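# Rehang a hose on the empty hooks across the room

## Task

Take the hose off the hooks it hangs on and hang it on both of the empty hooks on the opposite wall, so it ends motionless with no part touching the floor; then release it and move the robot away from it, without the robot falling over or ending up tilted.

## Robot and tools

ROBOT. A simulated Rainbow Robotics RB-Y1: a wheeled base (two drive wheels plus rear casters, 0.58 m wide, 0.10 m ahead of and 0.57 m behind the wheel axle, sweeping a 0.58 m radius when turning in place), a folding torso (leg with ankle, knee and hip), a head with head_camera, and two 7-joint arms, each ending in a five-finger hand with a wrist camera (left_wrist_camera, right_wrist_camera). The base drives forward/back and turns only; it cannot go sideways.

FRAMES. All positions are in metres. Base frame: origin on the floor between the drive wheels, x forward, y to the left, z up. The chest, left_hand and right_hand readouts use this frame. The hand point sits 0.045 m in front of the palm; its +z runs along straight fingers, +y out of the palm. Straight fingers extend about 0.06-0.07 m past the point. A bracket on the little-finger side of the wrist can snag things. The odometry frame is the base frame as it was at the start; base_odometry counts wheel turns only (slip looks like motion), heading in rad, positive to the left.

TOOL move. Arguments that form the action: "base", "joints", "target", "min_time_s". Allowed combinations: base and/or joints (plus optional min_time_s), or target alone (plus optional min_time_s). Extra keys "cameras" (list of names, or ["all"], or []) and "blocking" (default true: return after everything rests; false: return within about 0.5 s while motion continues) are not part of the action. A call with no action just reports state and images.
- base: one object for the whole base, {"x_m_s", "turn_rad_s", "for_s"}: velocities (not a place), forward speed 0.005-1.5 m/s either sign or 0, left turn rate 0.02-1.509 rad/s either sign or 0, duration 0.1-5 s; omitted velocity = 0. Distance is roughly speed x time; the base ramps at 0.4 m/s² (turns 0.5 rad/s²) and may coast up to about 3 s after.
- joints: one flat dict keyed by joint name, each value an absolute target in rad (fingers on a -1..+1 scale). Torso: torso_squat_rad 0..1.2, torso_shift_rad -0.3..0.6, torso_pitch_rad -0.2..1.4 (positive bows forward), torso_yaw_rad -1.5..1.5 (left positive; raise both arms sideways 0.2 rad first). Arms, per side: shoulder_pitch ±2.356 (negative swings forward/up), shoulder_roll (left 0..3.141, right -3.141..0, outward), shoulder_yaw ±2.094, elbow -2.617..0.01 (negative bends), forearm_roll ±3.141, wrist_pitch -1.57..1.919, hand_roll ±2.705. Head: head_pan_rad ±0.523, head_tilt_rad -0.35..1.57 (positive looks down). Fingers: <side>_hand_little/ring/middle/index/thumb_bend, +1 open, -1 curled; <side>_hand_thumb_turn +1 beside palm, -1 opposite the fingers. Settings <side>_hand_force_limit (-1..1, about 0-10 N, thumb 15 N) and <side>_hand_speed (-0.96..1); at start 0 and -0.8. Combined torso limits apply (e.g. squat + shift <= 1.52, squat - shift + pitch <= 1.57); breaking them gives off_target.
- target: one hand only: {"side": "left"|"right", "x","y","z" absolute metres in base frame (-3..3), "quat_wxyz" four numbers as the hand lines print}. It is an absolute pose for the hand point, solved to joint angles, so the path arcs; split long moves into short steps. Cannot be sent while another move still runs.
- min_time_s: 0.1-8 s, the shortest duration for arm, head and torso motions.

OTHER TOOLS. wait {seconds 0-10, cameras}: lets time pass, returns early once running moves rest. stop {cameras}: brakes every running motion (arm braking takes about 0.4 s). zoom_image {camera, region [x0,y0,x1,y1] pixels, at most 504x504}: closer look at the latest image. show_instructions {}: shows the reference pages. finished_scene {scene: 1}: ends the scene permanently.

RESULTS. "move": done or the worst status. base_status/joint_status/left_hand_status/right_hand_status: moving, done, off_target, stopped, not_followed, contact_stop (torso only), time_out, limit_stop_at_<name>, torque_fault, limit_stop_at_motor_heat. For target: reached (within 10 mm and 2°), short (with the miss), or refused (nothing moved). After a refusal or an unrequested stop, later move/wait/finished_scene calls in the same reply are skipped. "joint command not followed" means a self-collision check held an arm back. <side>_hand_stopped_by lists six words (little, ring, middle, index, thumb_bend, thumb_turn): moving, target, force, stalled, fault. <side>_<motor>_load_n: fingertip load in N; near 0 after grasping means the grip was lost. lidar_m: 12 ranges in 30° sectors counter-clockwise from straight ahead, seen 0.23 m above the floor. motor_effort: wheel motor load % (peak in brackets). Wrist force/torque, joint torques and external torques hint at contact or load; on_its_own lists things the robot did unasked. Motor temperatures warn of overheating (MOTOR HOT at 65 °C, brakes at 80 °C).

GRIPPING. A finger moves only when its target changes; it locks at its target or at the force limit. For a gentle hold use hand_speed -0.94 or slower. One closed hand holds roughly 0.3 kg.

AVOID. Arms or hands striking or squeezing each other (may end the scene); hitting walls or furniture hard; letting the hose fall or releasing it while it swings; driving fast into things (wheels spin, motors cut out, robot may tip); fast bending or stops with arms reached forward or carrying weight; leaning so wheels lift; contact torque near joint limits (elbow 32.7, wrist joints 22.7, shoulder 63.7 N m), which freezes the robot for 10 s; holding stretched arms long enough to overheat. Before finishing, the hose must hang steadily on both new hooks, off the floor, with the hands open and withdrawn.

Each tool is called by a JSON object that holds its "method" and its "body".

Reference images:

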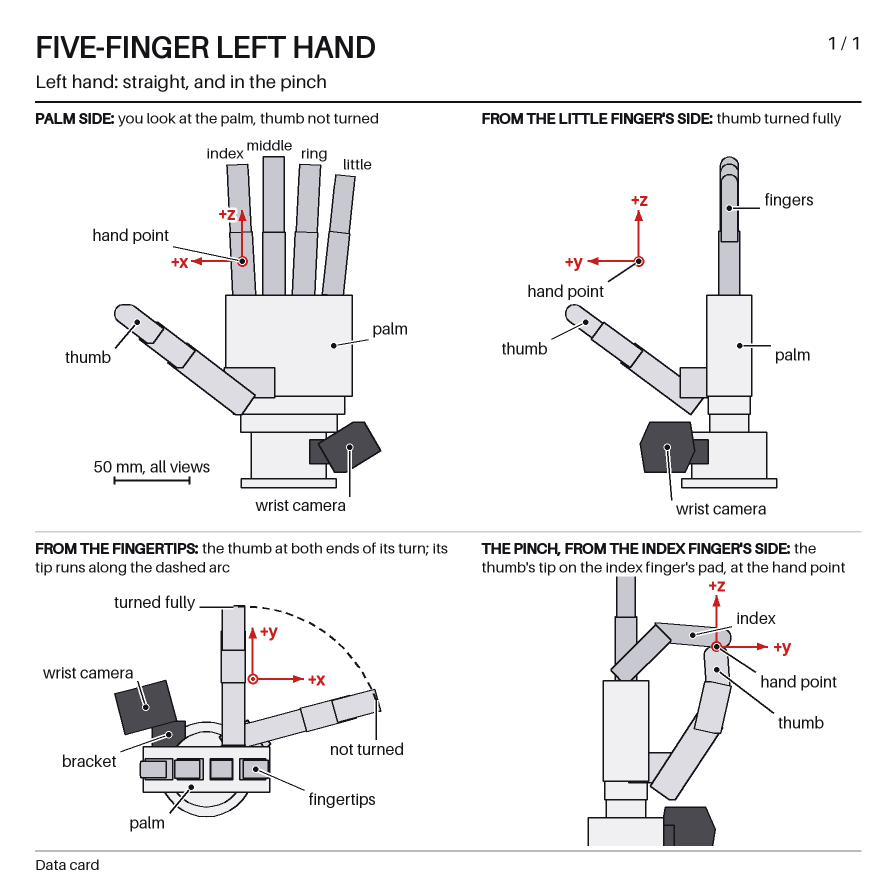

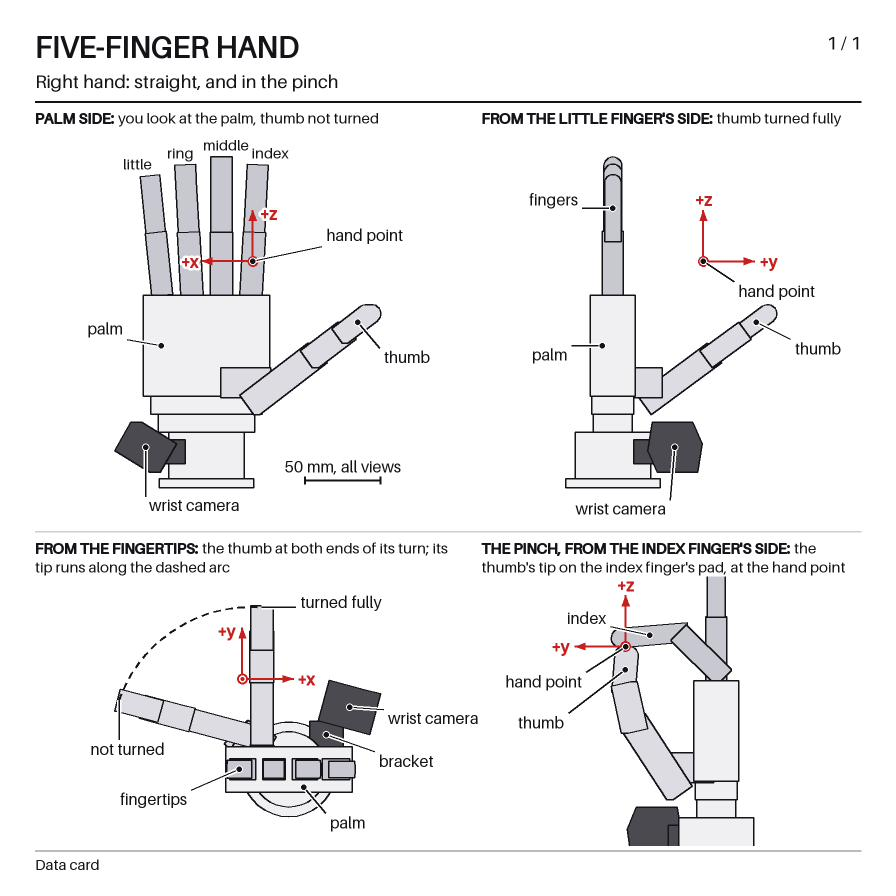

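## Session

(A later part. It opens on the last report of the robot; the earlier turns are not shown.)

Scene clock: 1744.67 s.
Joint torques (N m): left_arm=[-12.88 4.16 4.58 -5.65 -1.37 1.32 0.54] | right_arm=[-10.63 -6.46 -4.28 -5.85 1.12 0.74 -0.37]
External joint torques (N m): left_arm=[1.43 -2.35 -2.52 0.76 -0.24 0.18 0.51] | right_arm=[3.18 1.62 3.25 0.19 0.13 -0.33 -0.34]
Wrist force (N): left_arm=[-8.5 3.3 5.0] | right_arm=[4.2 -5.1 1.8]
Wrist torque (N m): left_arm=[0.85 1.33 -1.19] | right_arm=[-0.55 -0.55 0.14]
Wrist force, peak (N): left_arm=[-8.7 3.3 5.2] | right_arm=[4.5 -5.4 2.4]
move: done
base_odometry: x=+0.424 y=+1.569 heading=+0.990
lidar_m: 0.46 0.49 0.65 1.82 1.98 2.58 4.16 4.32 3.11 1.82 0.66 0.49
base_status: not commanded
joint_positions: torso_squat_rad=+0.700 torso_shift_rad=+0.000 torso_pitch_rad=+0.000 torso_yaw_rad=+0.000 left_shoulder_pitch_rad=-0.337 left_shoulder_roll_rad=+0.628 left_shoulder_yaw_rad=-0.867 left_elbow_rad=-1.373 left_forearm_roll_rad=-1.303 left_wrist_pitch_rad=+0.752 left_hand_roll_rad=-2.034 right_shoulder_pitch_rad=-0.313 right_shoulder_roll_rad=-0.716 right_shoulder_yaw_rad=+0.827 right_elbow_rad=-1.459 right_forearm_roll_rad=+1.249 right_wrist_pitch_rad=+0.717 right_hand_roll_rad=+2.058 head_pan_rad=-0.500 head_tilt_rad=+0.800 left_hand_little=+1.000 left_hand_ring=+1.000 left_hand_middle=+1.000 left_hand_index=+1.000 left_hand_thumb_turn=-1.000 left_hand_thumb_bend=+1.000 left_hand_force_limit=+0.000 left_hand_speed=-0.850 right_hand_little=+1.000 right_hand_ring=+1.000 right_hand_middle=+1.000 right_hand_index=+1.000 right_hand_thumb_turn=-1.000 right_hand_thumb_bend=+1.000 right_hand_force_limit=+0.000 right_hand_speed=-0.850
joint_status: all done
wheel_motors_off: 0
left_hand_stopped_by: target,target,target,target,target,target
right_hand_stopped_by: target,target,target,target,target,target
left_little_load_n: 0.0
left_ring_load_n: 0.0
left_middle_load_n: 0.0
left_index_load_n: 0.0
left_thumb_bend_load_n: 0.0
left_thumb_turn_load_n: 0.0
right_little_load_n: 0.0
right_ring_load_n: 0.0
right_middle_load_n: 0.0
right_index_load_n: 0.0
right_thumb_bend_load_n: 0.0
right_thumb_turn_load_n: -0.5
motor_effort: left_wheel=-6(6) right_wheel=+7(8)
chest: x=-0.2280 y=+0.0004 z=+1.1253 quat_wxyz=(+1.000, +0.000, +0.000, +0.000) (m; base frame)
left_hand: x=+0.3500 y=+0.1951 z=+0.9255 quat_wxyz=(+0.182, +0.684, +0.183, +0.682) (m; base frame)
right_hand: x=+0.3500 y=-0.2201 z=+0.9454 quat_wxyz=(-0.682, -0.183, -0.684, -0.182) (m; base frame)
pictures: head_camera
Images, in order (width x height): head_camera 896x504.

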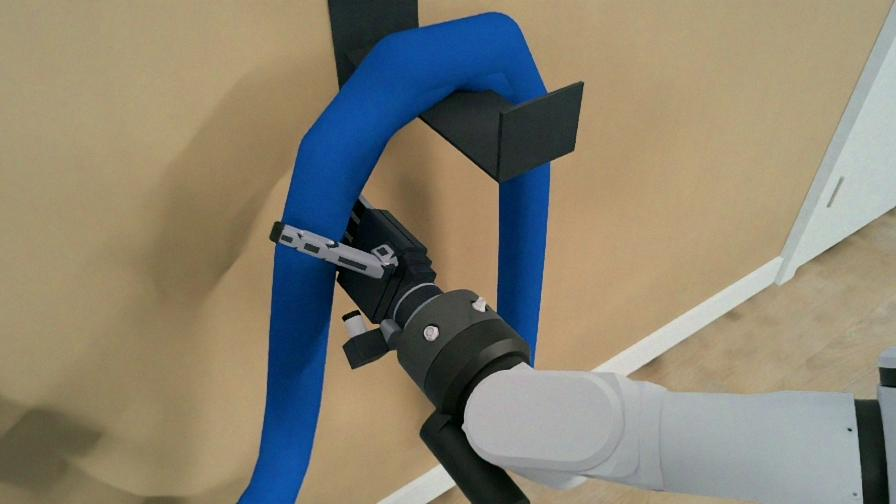

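{"method": "move", "body": {"target": {"side":"right","x":0.34,"y":-0.235,"z":0.93,"quat_wxyz":[0.683,0.183,0.683,0.183]}, "min_time_s": 1.5}}

{"method": "move", "body": {"target": {"side":"left","x":0.34,"y":0.212,"z":0.915,"quat_wxyz":[0.183,0.683,0.183,0.683]}, "min_time_s": 1.5}}

{"method": "move", "body": {"base": {"x_m_s":-0.06,"for_s":3}, "cameras": ["head_camera"]}}

Scene clock: 1755.90 s.
Joint torques (N m): left_arm=[-12.33 4.67 4.57 -5.45 -1.45 1.29 0.22] | right_arm=[-10.42 -11.09 -4.62 -5.28 1.01 1.32 -0.32]
External joint torques (N m): left_arm=[1.97 -1.84 -2.52 0.96 -0.33 0.15 0.19] | right_arm=[2.84 -2.61 2.77 0.53 0.1 0.1 -0.29]
Wrist force (N): left_arm=[-8.8 3.3 5.1] | right_arm=[5.1 -4.0 2.4]
Wrist torque (N m): left_arm=[0.82 1.34 -1.22] | right_arm=[-0.53 -0.55 0.29]
Wrist force, peak (N): left_arm=[-8.8 3.4 5.2] | right_arm=[5.6 -4.6 2.4]
move: done
base_odometry: x=+0.424 y=+1.569 heading=+0.990
lidar_m: 0.47 0.49 0.66 1.82 1.98 2.58 4.16 4.31 3.11 1.83 0.68 0.49
base_status: not commanded
joint_positions: torso_squat_rad=+0.700 torso_shift_rad=+0.000 torso_pitch_rad=+0.000 torso_yaw_rad=+0.000 left_shoulder_pitch_rad=-0.337 left_shoulder_roll_rad=+0.628 left_shoulder_yaw_rad=-0.867 left_elbow_rad=-1.373 left_forearm_roll_rad=-1.303 left_wrist_pitch_rad=+0.752 left_hand_roll_rad=-2.034 right_shoulder_pitch_rad=-0.285 right_shoulder_roll_rad=-0.731 right_shoulder_yaw_rad=+0.837 right_elbow_rad=-1.428 right_forearm_roll_rad=+1.321 right_wrist_pitch_rad=+0.719 right_hand_roll_rad=+1.966 head_pan_rad=-0.500 head_tilt_rad=+0.800 left_hand_little=+1.000 left_hand_ring=+1.000 left_hand_middle=+1.000 left_hand_index=+1.000 left_hand_thumb_turn=-1.000 left_hand_thumb_bend=+1.000 left_hand_force_limit=+0.000 left_hand_speed=-0.850 right_hand_little=+1.000 right_hand_ring=+1.000 right_hand_middle=+1.000 right_hand_index=+1.000 right_hand_thumb_turn=-1.000 right_hand_thumb_bend=+1.000 right_hand_force_limit=+0.000 right_hand_speed=-0.850
joint_status: all done
wheel_motors_off: 0
left_hand_stopped_by: target,target,target,target,target,target
right_hand_stopped_by: target,target,target,target,target,target
left_little_load_n: 0.0
left_ring_load_n: 0.0
left_middle_load_n: 0.0
left_index_load_n: 0.0
left_thumb_bend_load_n: 0.0
left_thumb_turn_load_n: 0.0
right_little_load_n: 0.0
right_ring_load_n: 0.0
right_middle_load_n: 0.0
right_index_load_n: 0.0
right_thumb_bend_load_n: 0.0
right_thumb_turn_load_n: 0.0
motor_effort: left_wheel=-6(6) right_wheel=+7(8)
chest: x=-0.2280 y=+0.0004 z=+1.1253 quat_wxyz=(+1.000, +0.000, +0.000, +0.000) (m; base frame)
left_hand: x=+0.3500 y=+0.1950 z=+0.9255 quat_wxyz=(+0.182, +0.684, +0.183, +0.682) (m; base frame)
right_hand: x=+0.3404 y=-0.2340 z=+0.9303 quat_wxyz=(-0.680, -0.184, -0.686, -0.181) (m; base frame)
right_hand_status: reached (checked arc, planned for 1.5 s): 1 mm and 0.5 deg off.
pictures: none

Scene clock: 1757.73 s.
Joint torques (N m): left_arm=[-12.25 7.76 4.96 -4.89 -1.3 1.91 0.48] | right_arm=[-10.09 -11.22 -4.61 -5.44 0.95 1.24 -0.43]
External joint torques (N m): left_arm=[1.53 0.66 -2.12 1.26 -0.22 0.64 0.45] | right_arm=[3.18 -2.73 2.79 0.37 0.03 0.03 -0.41]
Wrist force (N): left_arm=[-9.2 3.8 5.2] | right_arm=[5.9 -4.1 1.8]
Wrist torque (N m): left_arm=[0.81 1.32 -1.27] | right_arm=[-0.52 -0.63 0.31]
Wrist force, peak (N): left_arm=[-9.6 3.9 5.5] | right_arm=[5.8 -4.3 2.5]
move: done
base_odometry: x=+0.424 y=+1.569 heading=+0.990
lidar_m: 0.46 0.49 0.67 1.82 1.98 2.58 4.16 4.33 3.11 1.82 0.67 0.48
base_status: not commanded
joint_positions: torso_squat_rad=+0.700 torso_shift_rad=+0.000 torso_pitch_rad=+0.000 torso_yaw_rad=+0.000 left_shoulder_pitch_rad=-0.310 left_shoulder_roll_rad=+0.657 left_shoulder_yaw_rad=-0.876 left_elbow_rad=-1.360 left_forearm_roll_rad=-1.356 left_wrist_pitch_rad=+0.755 left_hand_roll_rad=-1.957 right_shoulder_pitch_rad=-0.285 right_shoulder_roll_rad=-0.731 right_shoulder_yaw_rad=+0.837 right_elbow_rad=-1.428 right_forearm_roll_rad=+1.321 right_wrist_pitch_rad=+0.719 right_hand_roll_rad=+1.966 head_pan_rad=-0.500 head_tilt_rad=+0.800 left_hand_little=+1.000 left_hand_ring=+1.000 left_hand_middle=+1.000 left_hand_index=+1.000 left_hand_thumb_turn=-1.000 left_hand_thumb_bend=+1.000 left_hand_force_limit=+0.000 left_hand_speed=-0.850 right_hand_little=+1.000 right_hand_ring=+1.000 right_hand_middle=+1.000 right_hand_index=+1.000 right_hand_thumb_turn=-1.000 right_hand_thumb_bend=+1.000 right_hand_force_limit=+0.000 right_hand_speed=-0.850
joint_status: all done
wheel_motors_off: 0
left_hand_stopped_by: target,target,target,target,target,target
right_hand_stopped_by: target,target,target,target,target,target
left_little_load_n: 0.0
left_ring_load_n: 0.0
left_middle_load_n: 0.0
left_index_load_n: 0.0
left_thumb_bend_load_n: 0.0
left_thumb_turn_load_n: 0.0
right_little_load_n: 0.0
right_ring_load_n: 0.0
right_middle_load_n: 0.0
right_index_load_n: 0.0
right_thumb_bend_load_n: 0.0
right_thumb_turn_load_n: 0.0
motor_effort: left_wheel=-6(6) right_wheel=+7(8)
chest: x=-0.2280 y=+0.0004 z=+1.1253 quat_wxyz=(+1.000, +0.000, +0.000, +0.000) (m; base frame)
left_hand: x=+0.3407 y=+0.2112 z=+0.9153 quat_wxyz=(+0.182, +0.685, +0.184, +0.681) (m; base frame)
left_hand_status: reached (checked arc, planned for 1.5 s): 1 mm and 0.3 deg off.
right_hand: x=+0.3404 y=-0.2340 z=+0.9303 quat_wxyz=(-0.680, -0.184, -0.686, -0.181) (m; base frame)
pictures: none

Scene clock: 1761.60 s.
Joint torques (N m): left_arm=[-12.92 7.77 4.86 -5.14 -1.34 1.71 0.31] | right_arm=[-11.09 -11.46 -5.4 -5.26 1.05 1.27 -0.32]
External joint torques (N m): left_arm=[0.86 0.67 -2.21 1.01 -0.27 0.44 0.28] | right_arm=[2.17 -2.98 2 0.55 0.13 0.05 -0.29]
Wrist force (N): left_arm=[-9.4 3.7 5.2] | right_arm=[6.2 -3.5 1.8]
Wrist torque (N m): left_arm=[0.79 1.36 -1.28] | right_arm=[-0.47 -0.64 0.35]
Wrist force, peak (N): left_arm=[-9.5 4.0 5.6] | right_arm=[6.5 -4.2 1.8]
move: done
base_odometry: x=+0.326 y=+1.418 heading=+0.990
lidar_m: 0.64 0.67 0.91 2.34 1.92 2.57 3.98 4.11 3.55 2.60 0.92 0.67
base_status: done (sent for 3 of 3 s)
joint_positions: torso_squat_rad=+0.700 torso_shift_rad=+0.000 torso_pitch_rad=+0.000 torso_yaw_rad=+0.000 left_shoulder_pitch_rad=-0.309 left_shoulder_roll_rad=+0.657 left_shoulder_yaw_rad=-0.876 left_elbow_rad=-1.360 left_forearm_roll_rad=-1.356 left_wrist_pitch_rad=+0.755 left_hand_roll_rad=-1.957 right_shoulder_pitch_rad=-0.285 right_shoulder_roll_rad=-0.731 right_shoulder_yaw_rad=+0.838 right_elbow_rad=-1.428 right_forearm_roll_rad=+1.321 right_wrist_pitch_rad=+0.719 right_hand_roll_rad=+1.966 head_pan_rad=-0.500 head_tilt_rad=+0.800 left_hand_little=+1.000 left_hand_ring=+1.000 left_hand_middle=+1.000 left_hand_index=+1.000 left_hand_thumb_turn=-1.000 left_hand_thumb_bend=+1.000 left_hand_force_limit=+0.000 left_hand_speed=-0.850 right_hand_little=+1.000 right_hand_ring=+1.000 right_hand_middle=+1.000 right_hand_index=+1.000 right_hand_thumb_turn=-1.000 right_hand_thumb_bend=+1.000 right_hand_force_limit=+0.000 right_hand_speed=-0.850
joint_status: not commanded
wheel_motors_off: 0
left_hand_stopped_by: target,target,target,target,target,target
right_hand_stopped_by: target,target,target,target,target,target
left_little_load_n: -0.5
left_ring_load_n: 0.0
left_middle_load_n: 0.0
left_index_load_n: 0.0
left_thumb_bend_load_n: 0.0
left_thumb_turn_load_n: 0.0
right_little_load_n: 0.0
right_ring_load_n: 0.0
right_middle_load_n: 0.0
right_index_load_n: 0.0
right_thumb_bend_load_n: 0.0
right_thumb_turn_load_n: -0.5
motor_effort: left_wheel=-10(19) right_wheel=-4(27)
chest: x=-0.2280 y=+0.0004 z=+1.1253 quat_wxyz=(+1.000, +0.000, +0.000, +0.000) (m; base frame)
left_hand: x=+0.3406 y=+0.2112 z=+0.9151 quat_wxyz=(+0.182, +0.685, +0.184, +0.681) (m; base frame)
right_hand: x=+0.3403 y=-0.2340 z=+0.9301 quat_wxyz=(-0.680, -0.184, -0.686, -0.181) (m; base frame)
pictures: head_camera
Images, in order (width x height): head_camera 896x504.

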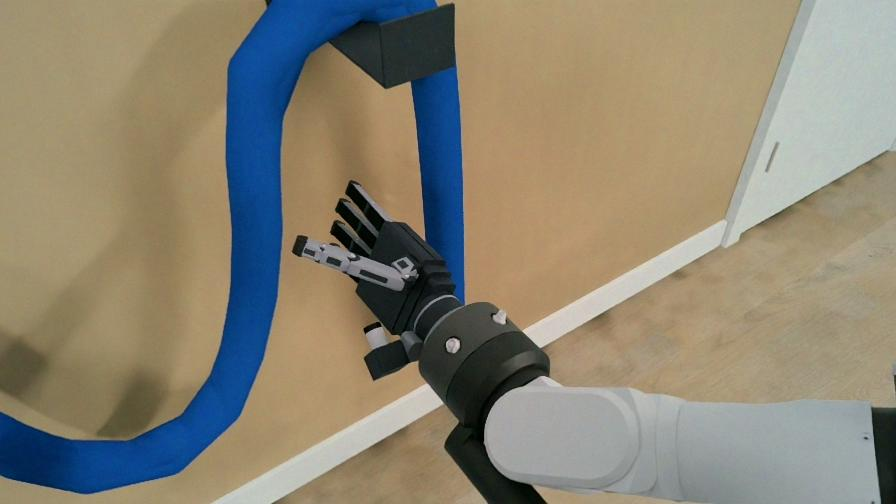

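Hand is clear. Back off further and check.

{"method": "move", "body": {"base": {"x_m_s":-0.2,"for_s":4}, "joints": {"head_pan_rad":0,"head_tilt_rad":0.35}}}

{"method": "wait", "body": {"seconds": 2, "cameras": ["head_camera"]}}

Scene clock: 1771.00 s.
Joint torques (N m): left_arm=[-13.18 7.87 4.99 -5.12 -1.24 1.59 0.14] | right_arm=[-11.69 -11.22 -5.52 -5.65 1.06 1.24 -0.48]
External joint torques (N m): left_arm=[0.59 0.77 -2.08 1.02 -0.16 0.32 0.11] | right_arm=[1.57 -2.73 1.88 0.16 0.15 0.02 -0.45]
Wrist force (N): left_arm=[-9.4 3.5 4.9] | right_arm=[5.8 -3.4 2.0]
Wrist torque (N m): left_arm=[0.78 1.35 -1.26] | right_arm=[-0.46 -0.59 0.35]
Wrist force, peak (N): left_arm=[-9.8 3.6 5.3] | right_arm=[6.4 -4.2 2.0]
move: done
base_odometry: x=-0.114 y=+0.750 heading=+0.988
lidar_m: 1.44 1.49 2.04 1.80 1.88 3.32 3.19 3.31 3.18 3.00 2.06 1.51
base_status: done (sent for 4 of 4 s)
joint_positions: torso_squat_rad=+0.700 torso_shift_rad=+0.000 torso_pitch_rad=+0.000 torso_yaw_rad=+0.000 left_shoulder_pitch_rad=-0.309 left_shoulder_roll_rad=+0.657 left_shoulder_yaw_rad=-0.876 left_elbow_rad=-1.360 left_forearm_roll_rad=-1.356 left_wrist_pitch_rad=+0.755 left_hand_roll_rad=-1.957 right_shoulder_pitch_rad=-0.285 right_shoulder_roll_rad=-0.731 right_shoulder_yaw_rad=+0.838 right_elbow_rad=-1.428 right_forearm_roll_rad=+1.321 right_wrist_pitch_rad=+0.719 right_hand_roll_rad=+1.966 head_pan_rad=+0.000 head_tilt_rad=+0.350 left_hand_little=+1.000 left_hand_ring=+1.000 left_hand_middle=+1.000 left_hand_index=+1.000 left_hand_thumb_turn=-1.000 left_hand_thumb_bend=+1.000 left_hand_force_limit=+0.000 left_hand_speed=-0.850 right_hand_little=+1.000 right_hand_ring=+1.000 right_hand_middle=+1.000 right_hand_index=+1.000 right_hand_thumb_turn=-1.000 right_hand_thumb_bend=+1.000 right_hand_force_limit=+0.000 right_hand_speed=-0.850
joint_status: all done
wheel_motors_off: 0
left_hand_stopped_by: target,target,target,target,target,target
right_hand_stopped_by: target,target,target,target,target,target
left_little_load_n: 0.0
left_ring_load_n: 0.0
left_middle_load_n: 0.0
left_index_load_n: 0.0
left_thumb_bend_load_n: 0.0
left_thumb_turn_load_n: 0.0
right_little_load_n: 0.0
right_ring_load_n: 0.0
right_middle_load_n: 0.0
right_index_load_n: -0.5
right_thumb_bend_load_n: 0.0
right_thumb_turn_load_n: 0.0
motor_effort: left_wheel=-11(25) right_wheel=+11(24)
chest: x=-0.2280 y=+0.0004 z=+1.1253 quat_wxyz=(+1.000, +0.000, +0.000, +0.000) (m; base frame)
left_hand: x=+0.3406 y=+0.2113 z=+0.9151 quat_wxyz=(+0.182, +0.685, +0.184, +0.681) (m; base frame)
right_hand: x=+0.3403 y=-0.2341 z=+0.9300 quat_wxyz=(-0.680, -0.184, -0.686, -0.181) (m; base frame)
pictures: none

Scene clock: 1773.00 s.
Joint torques (N m): left_arm=[-13.6 7.95 5.47 -4.98 -1.45 1.54 0.37] | right_arm=[-11.61 -11.03 -5.37 -5.32 0.86 1.29 -0.37]
External joint torques (N m): left_arm=[0.18 0.84 -1.6 1.17 -0.38 0.27 0.33] | right_arm=[1.64 -2.54 2.02 0.49 -0.05 0.07 -0.34]
Wrist force (N): left_arm=[-9.3 3.7 5.4] | right_arm=[5.7 -3.9 1.6]
Wrist torque (N m): left_arm=[0.79 1.35 -1.27] | right_arm=[-0.54 -0.56 0.31]
Wrist force, peak (N): left_arm=[-9.6 3.8 5.2] | right_arm=[6.2 -4.0 2.1]
base_odometry: x=-0.114 y=+0.750 heading=+0.988
lidar_m: 1.44 1.50 2.05 1.81 1.89 3.31 3.18 3.31 3.21 3.00 2.07 1.50
base_status: done (sent for 4 of 4 s)
joint_positions: torso_squat_rad=+0.700 torso_shift_rad=+0.000 torso_pitch_rad=+0.000 torso_yaw_rad=+0.000 left_shoulder_pitch_rad=-0.309 left_shoulder_roll_rad=+0.657 left_shoulder_yaw_rad=-0.876 left_elbow_rad=-1.360 left_forearm_roll_rad=-1.356 left_wrist_pitch_rad=+0.755 left_hand_roll_rad=-1.957 right_shoulder_pitch_rad=-0.285 right_shoulder_roll_rad=-0.731 right_shoulder_yaw_rad=+0.838 right_elbow_rad=-1.428 right_forearm_roll_rad=+1.321 right_wrist_pitch_rad=+0.719 right_hand_roll_rad=+1.966 head_pan_rad=+0.000 head_tilt_rad=+0.350 left_hand_little=+1.000 left_hand_ring=+1.000 left_hand_middle=+1.000 left_hand_index=+1.000 left_hand_thumb_turn=-1.000 left_hand_thumb_bend=+1.000 left_hand_force_limit=+0.000 left_hand_speed=-0.850 right_hand_little=+1.000 right_hand_ring=+1.000 right_hand_middle=+1.000 right_hand_index=+1.000 right_hand_thumb_turn=-1.000 right_hand_thumb_bend=+1.000 right_hand_force_limit=+0.000 right_hand_speed=-0.850
joint_status: all done
wheel_motors_off: 0
left_hand_stopped_by: target,target,target,target,target,target
right_hand_stopped_by: target,target,target,target,target,target
left_little_load_n: 0.0
left_ring_load_n: 0.0
left_middle_load_n: 0.0
left_index_load_n: 0.5
left_thumb_bend_load_n: 0.0
left_thumb_turn_load_n: -0.5
right_little_load_n: 0.0
right_ring_load_n: 0.0
right_middle_load_n: 0.0
right_index_load_n: 0.0
right_thumb_bend_load_n: 0.0
right_thumb_turn_load_n: 0.0
motor_effort: left_wheel=-11(25) right_wheel=+11(24)
chest: x=-0.2280 y=+0.0004 z=+1.1253 quat_wxyz=(+1.000, +0.000, +0.000, +0.000) (m; base frame)
left_hand: x=+0.3406 y=+0.2113 z=+0.9151 quat_wxyz=(+0.182, +0.685, +0.184, +0.681) (m; base frame)
right_hand: x=+0.3403 y=-0.2341 z=+0.9300 quat_wxyz=(-0.680, -0.184, -0.686, -0.181) (m; base frame)
wait: 2.00 s; at rest by 0.27 s
pictures: head_camera
Images, in order (width x height): head_camera 896x504.

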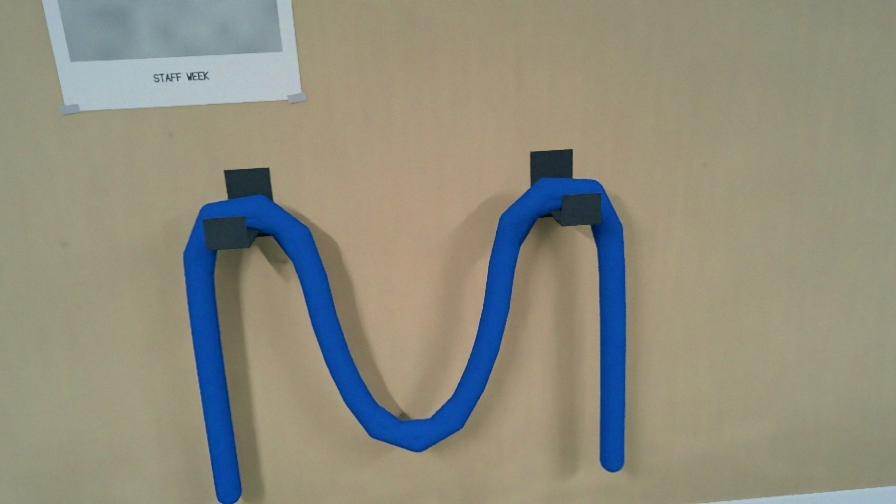

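{"method": "wait", "body": {"seconds": 2, "cameras": ["head_camera"]}}

Scene clock: 1777.47 s.
Joint torques (N m): left_arm=[-14.05 8.26 5.83 -5.43 -1.42 1.45 0.31] | right_arm=[-11.9 -10.76 -5.32 -5.45 1.11 1.26 -0.39]
External joint torques (N m): left_arm=[-0.27 1.16 -1.24 0.71 -0.35 0.18 0.28] | right_arm=[1.36 -2.28 2.08 0.36 0.2 0.04 -0.36]
Wrist force (N): left_arm=[-9.4 3.7 5.1] | right_arm=[6.0 -3.9 2.0]
Wrist torque (N m): left_arm=[0.81 1.35 -1.28] | right_arm=[-0.56 -0.61 0.35]
Wrist force, peak (N): left_arm=[-9.6 4.0 5.4] | right_arm=[6.0 -4.3 1.9]
base_odometry: x=-0.114 y=+0.750 heading=+0.988
lidar_m: 1.44 1.49 2.04 1.81 1.89 3.30 3.18 3.30 3.20 3.00 2.06 1.50
base_status: done (sent for 4 of 4 s)
joint_positions: torso_squat_rad=+0.700 torso_shift_rad=+0.000 torso_pitch_rad=+0.000 torso_yaw_rad=+0.000 left_shoulder_pitch_rad=-0.309 left_shoulder_roll_rad=+0.657 left_shoulder_yaw_rad=-0.876 left_elbow_rad=-1.360 left_forearm_roll_rad=-1.356 left_wrist_pitch_rad=+0.755 left_hand_roll_rad=-1.957 right_shoulder_pitch_rad=-0.285 right_shoulder_roll_rad=-0.731 right_shoulder_yaw_rad=+0.838 right_elbow_rad=-1.428 right_forearm_roll_rad=+1.321 right_wrist_pitch_rad=+0.719 right_hand_roll_rad=+1.966 head_pan_rad=+0.000 head_tilt_rad=+0.350 left_hand_little=+1.000 left_hand_ring=+1.000 left_hand_middle=+1.000 left_hand_index=+1.000 left_hand_thumb_turn=-1.000 left_hand_thumb_bend=+1.000 left_hand_force_limit=+0.000 left_hand_speed=-0.850 right_hand_little=+1.000 right_hand_ring=+1.000 right_hand_middle=+1.000 right_hand_index=+1.000 right_hand_thumb_turn=-1.000 right_hand_thumb_bend=+1.000 right_hand_force_limit=+0.000 right_hand_speed=-0.850
joint_status: all done
wheel_motors_off: 0
left_hand_stopped_by: target,target,target,target,target,target
right_hand_stopped_by: target,target,target,target,target,target
left_little_load_n: 0.0
left_ring_load_n: 0.0
left_middle_load_n: 0.0
left_index_load_n: 0.0
left_thumb_bend_load_n: 0.0
left_thumb_turn_load_n: -0.5
right_little_load_n: 0.0
right_ring_load_n: 0.0
right_middle_load_n: 0.0
right_index_load_n: 0.0
right_thumb_bend_load_n: 0.0
right_thumb_turn_load_n: -0.5
motor_effort: left_wheel=-11(25) right_wheel=+12(24)
chest: x=-0.2280 y=+0.0004 z=+1.1253 quat_wxyz=(+1.000, +0.000, +0.000, +0.000) (m; base frame)
left_hand: x=+0.3406 y=+0.2113 z=+0.9151 quat_wxyz=(+0.182, +0.685, +0.184, +0.681) (m; base frame)
right_hand: x=+0.3403 y=-0.2341 z=+0.9300 quat_wxyz=(-0.680, -0.184, -0.686, -0.181) (m; base frame)
wait: 2.00 s; at rest from the start
pictures: head_camera
Images, in order (width x height): head_camera 896x504.

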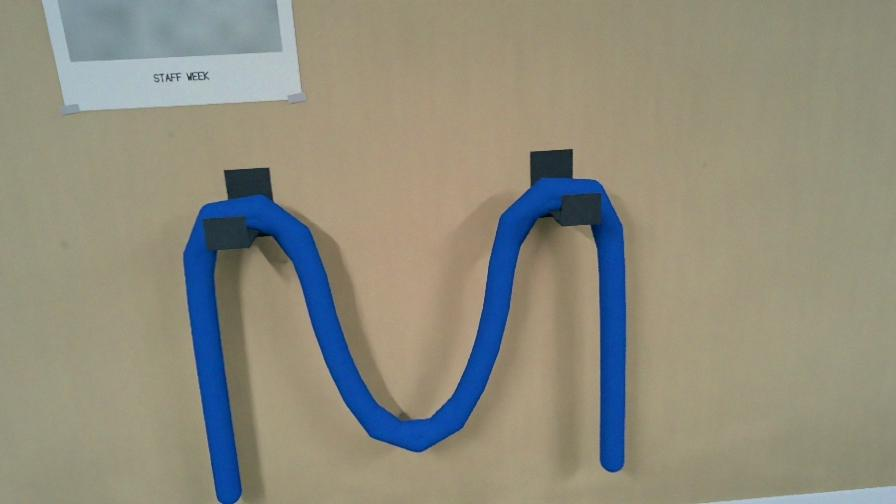

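The hose hangs still and is clear of the floor.

{"method": "finished_scene", "body": {}}

The scene is finished: the task was done.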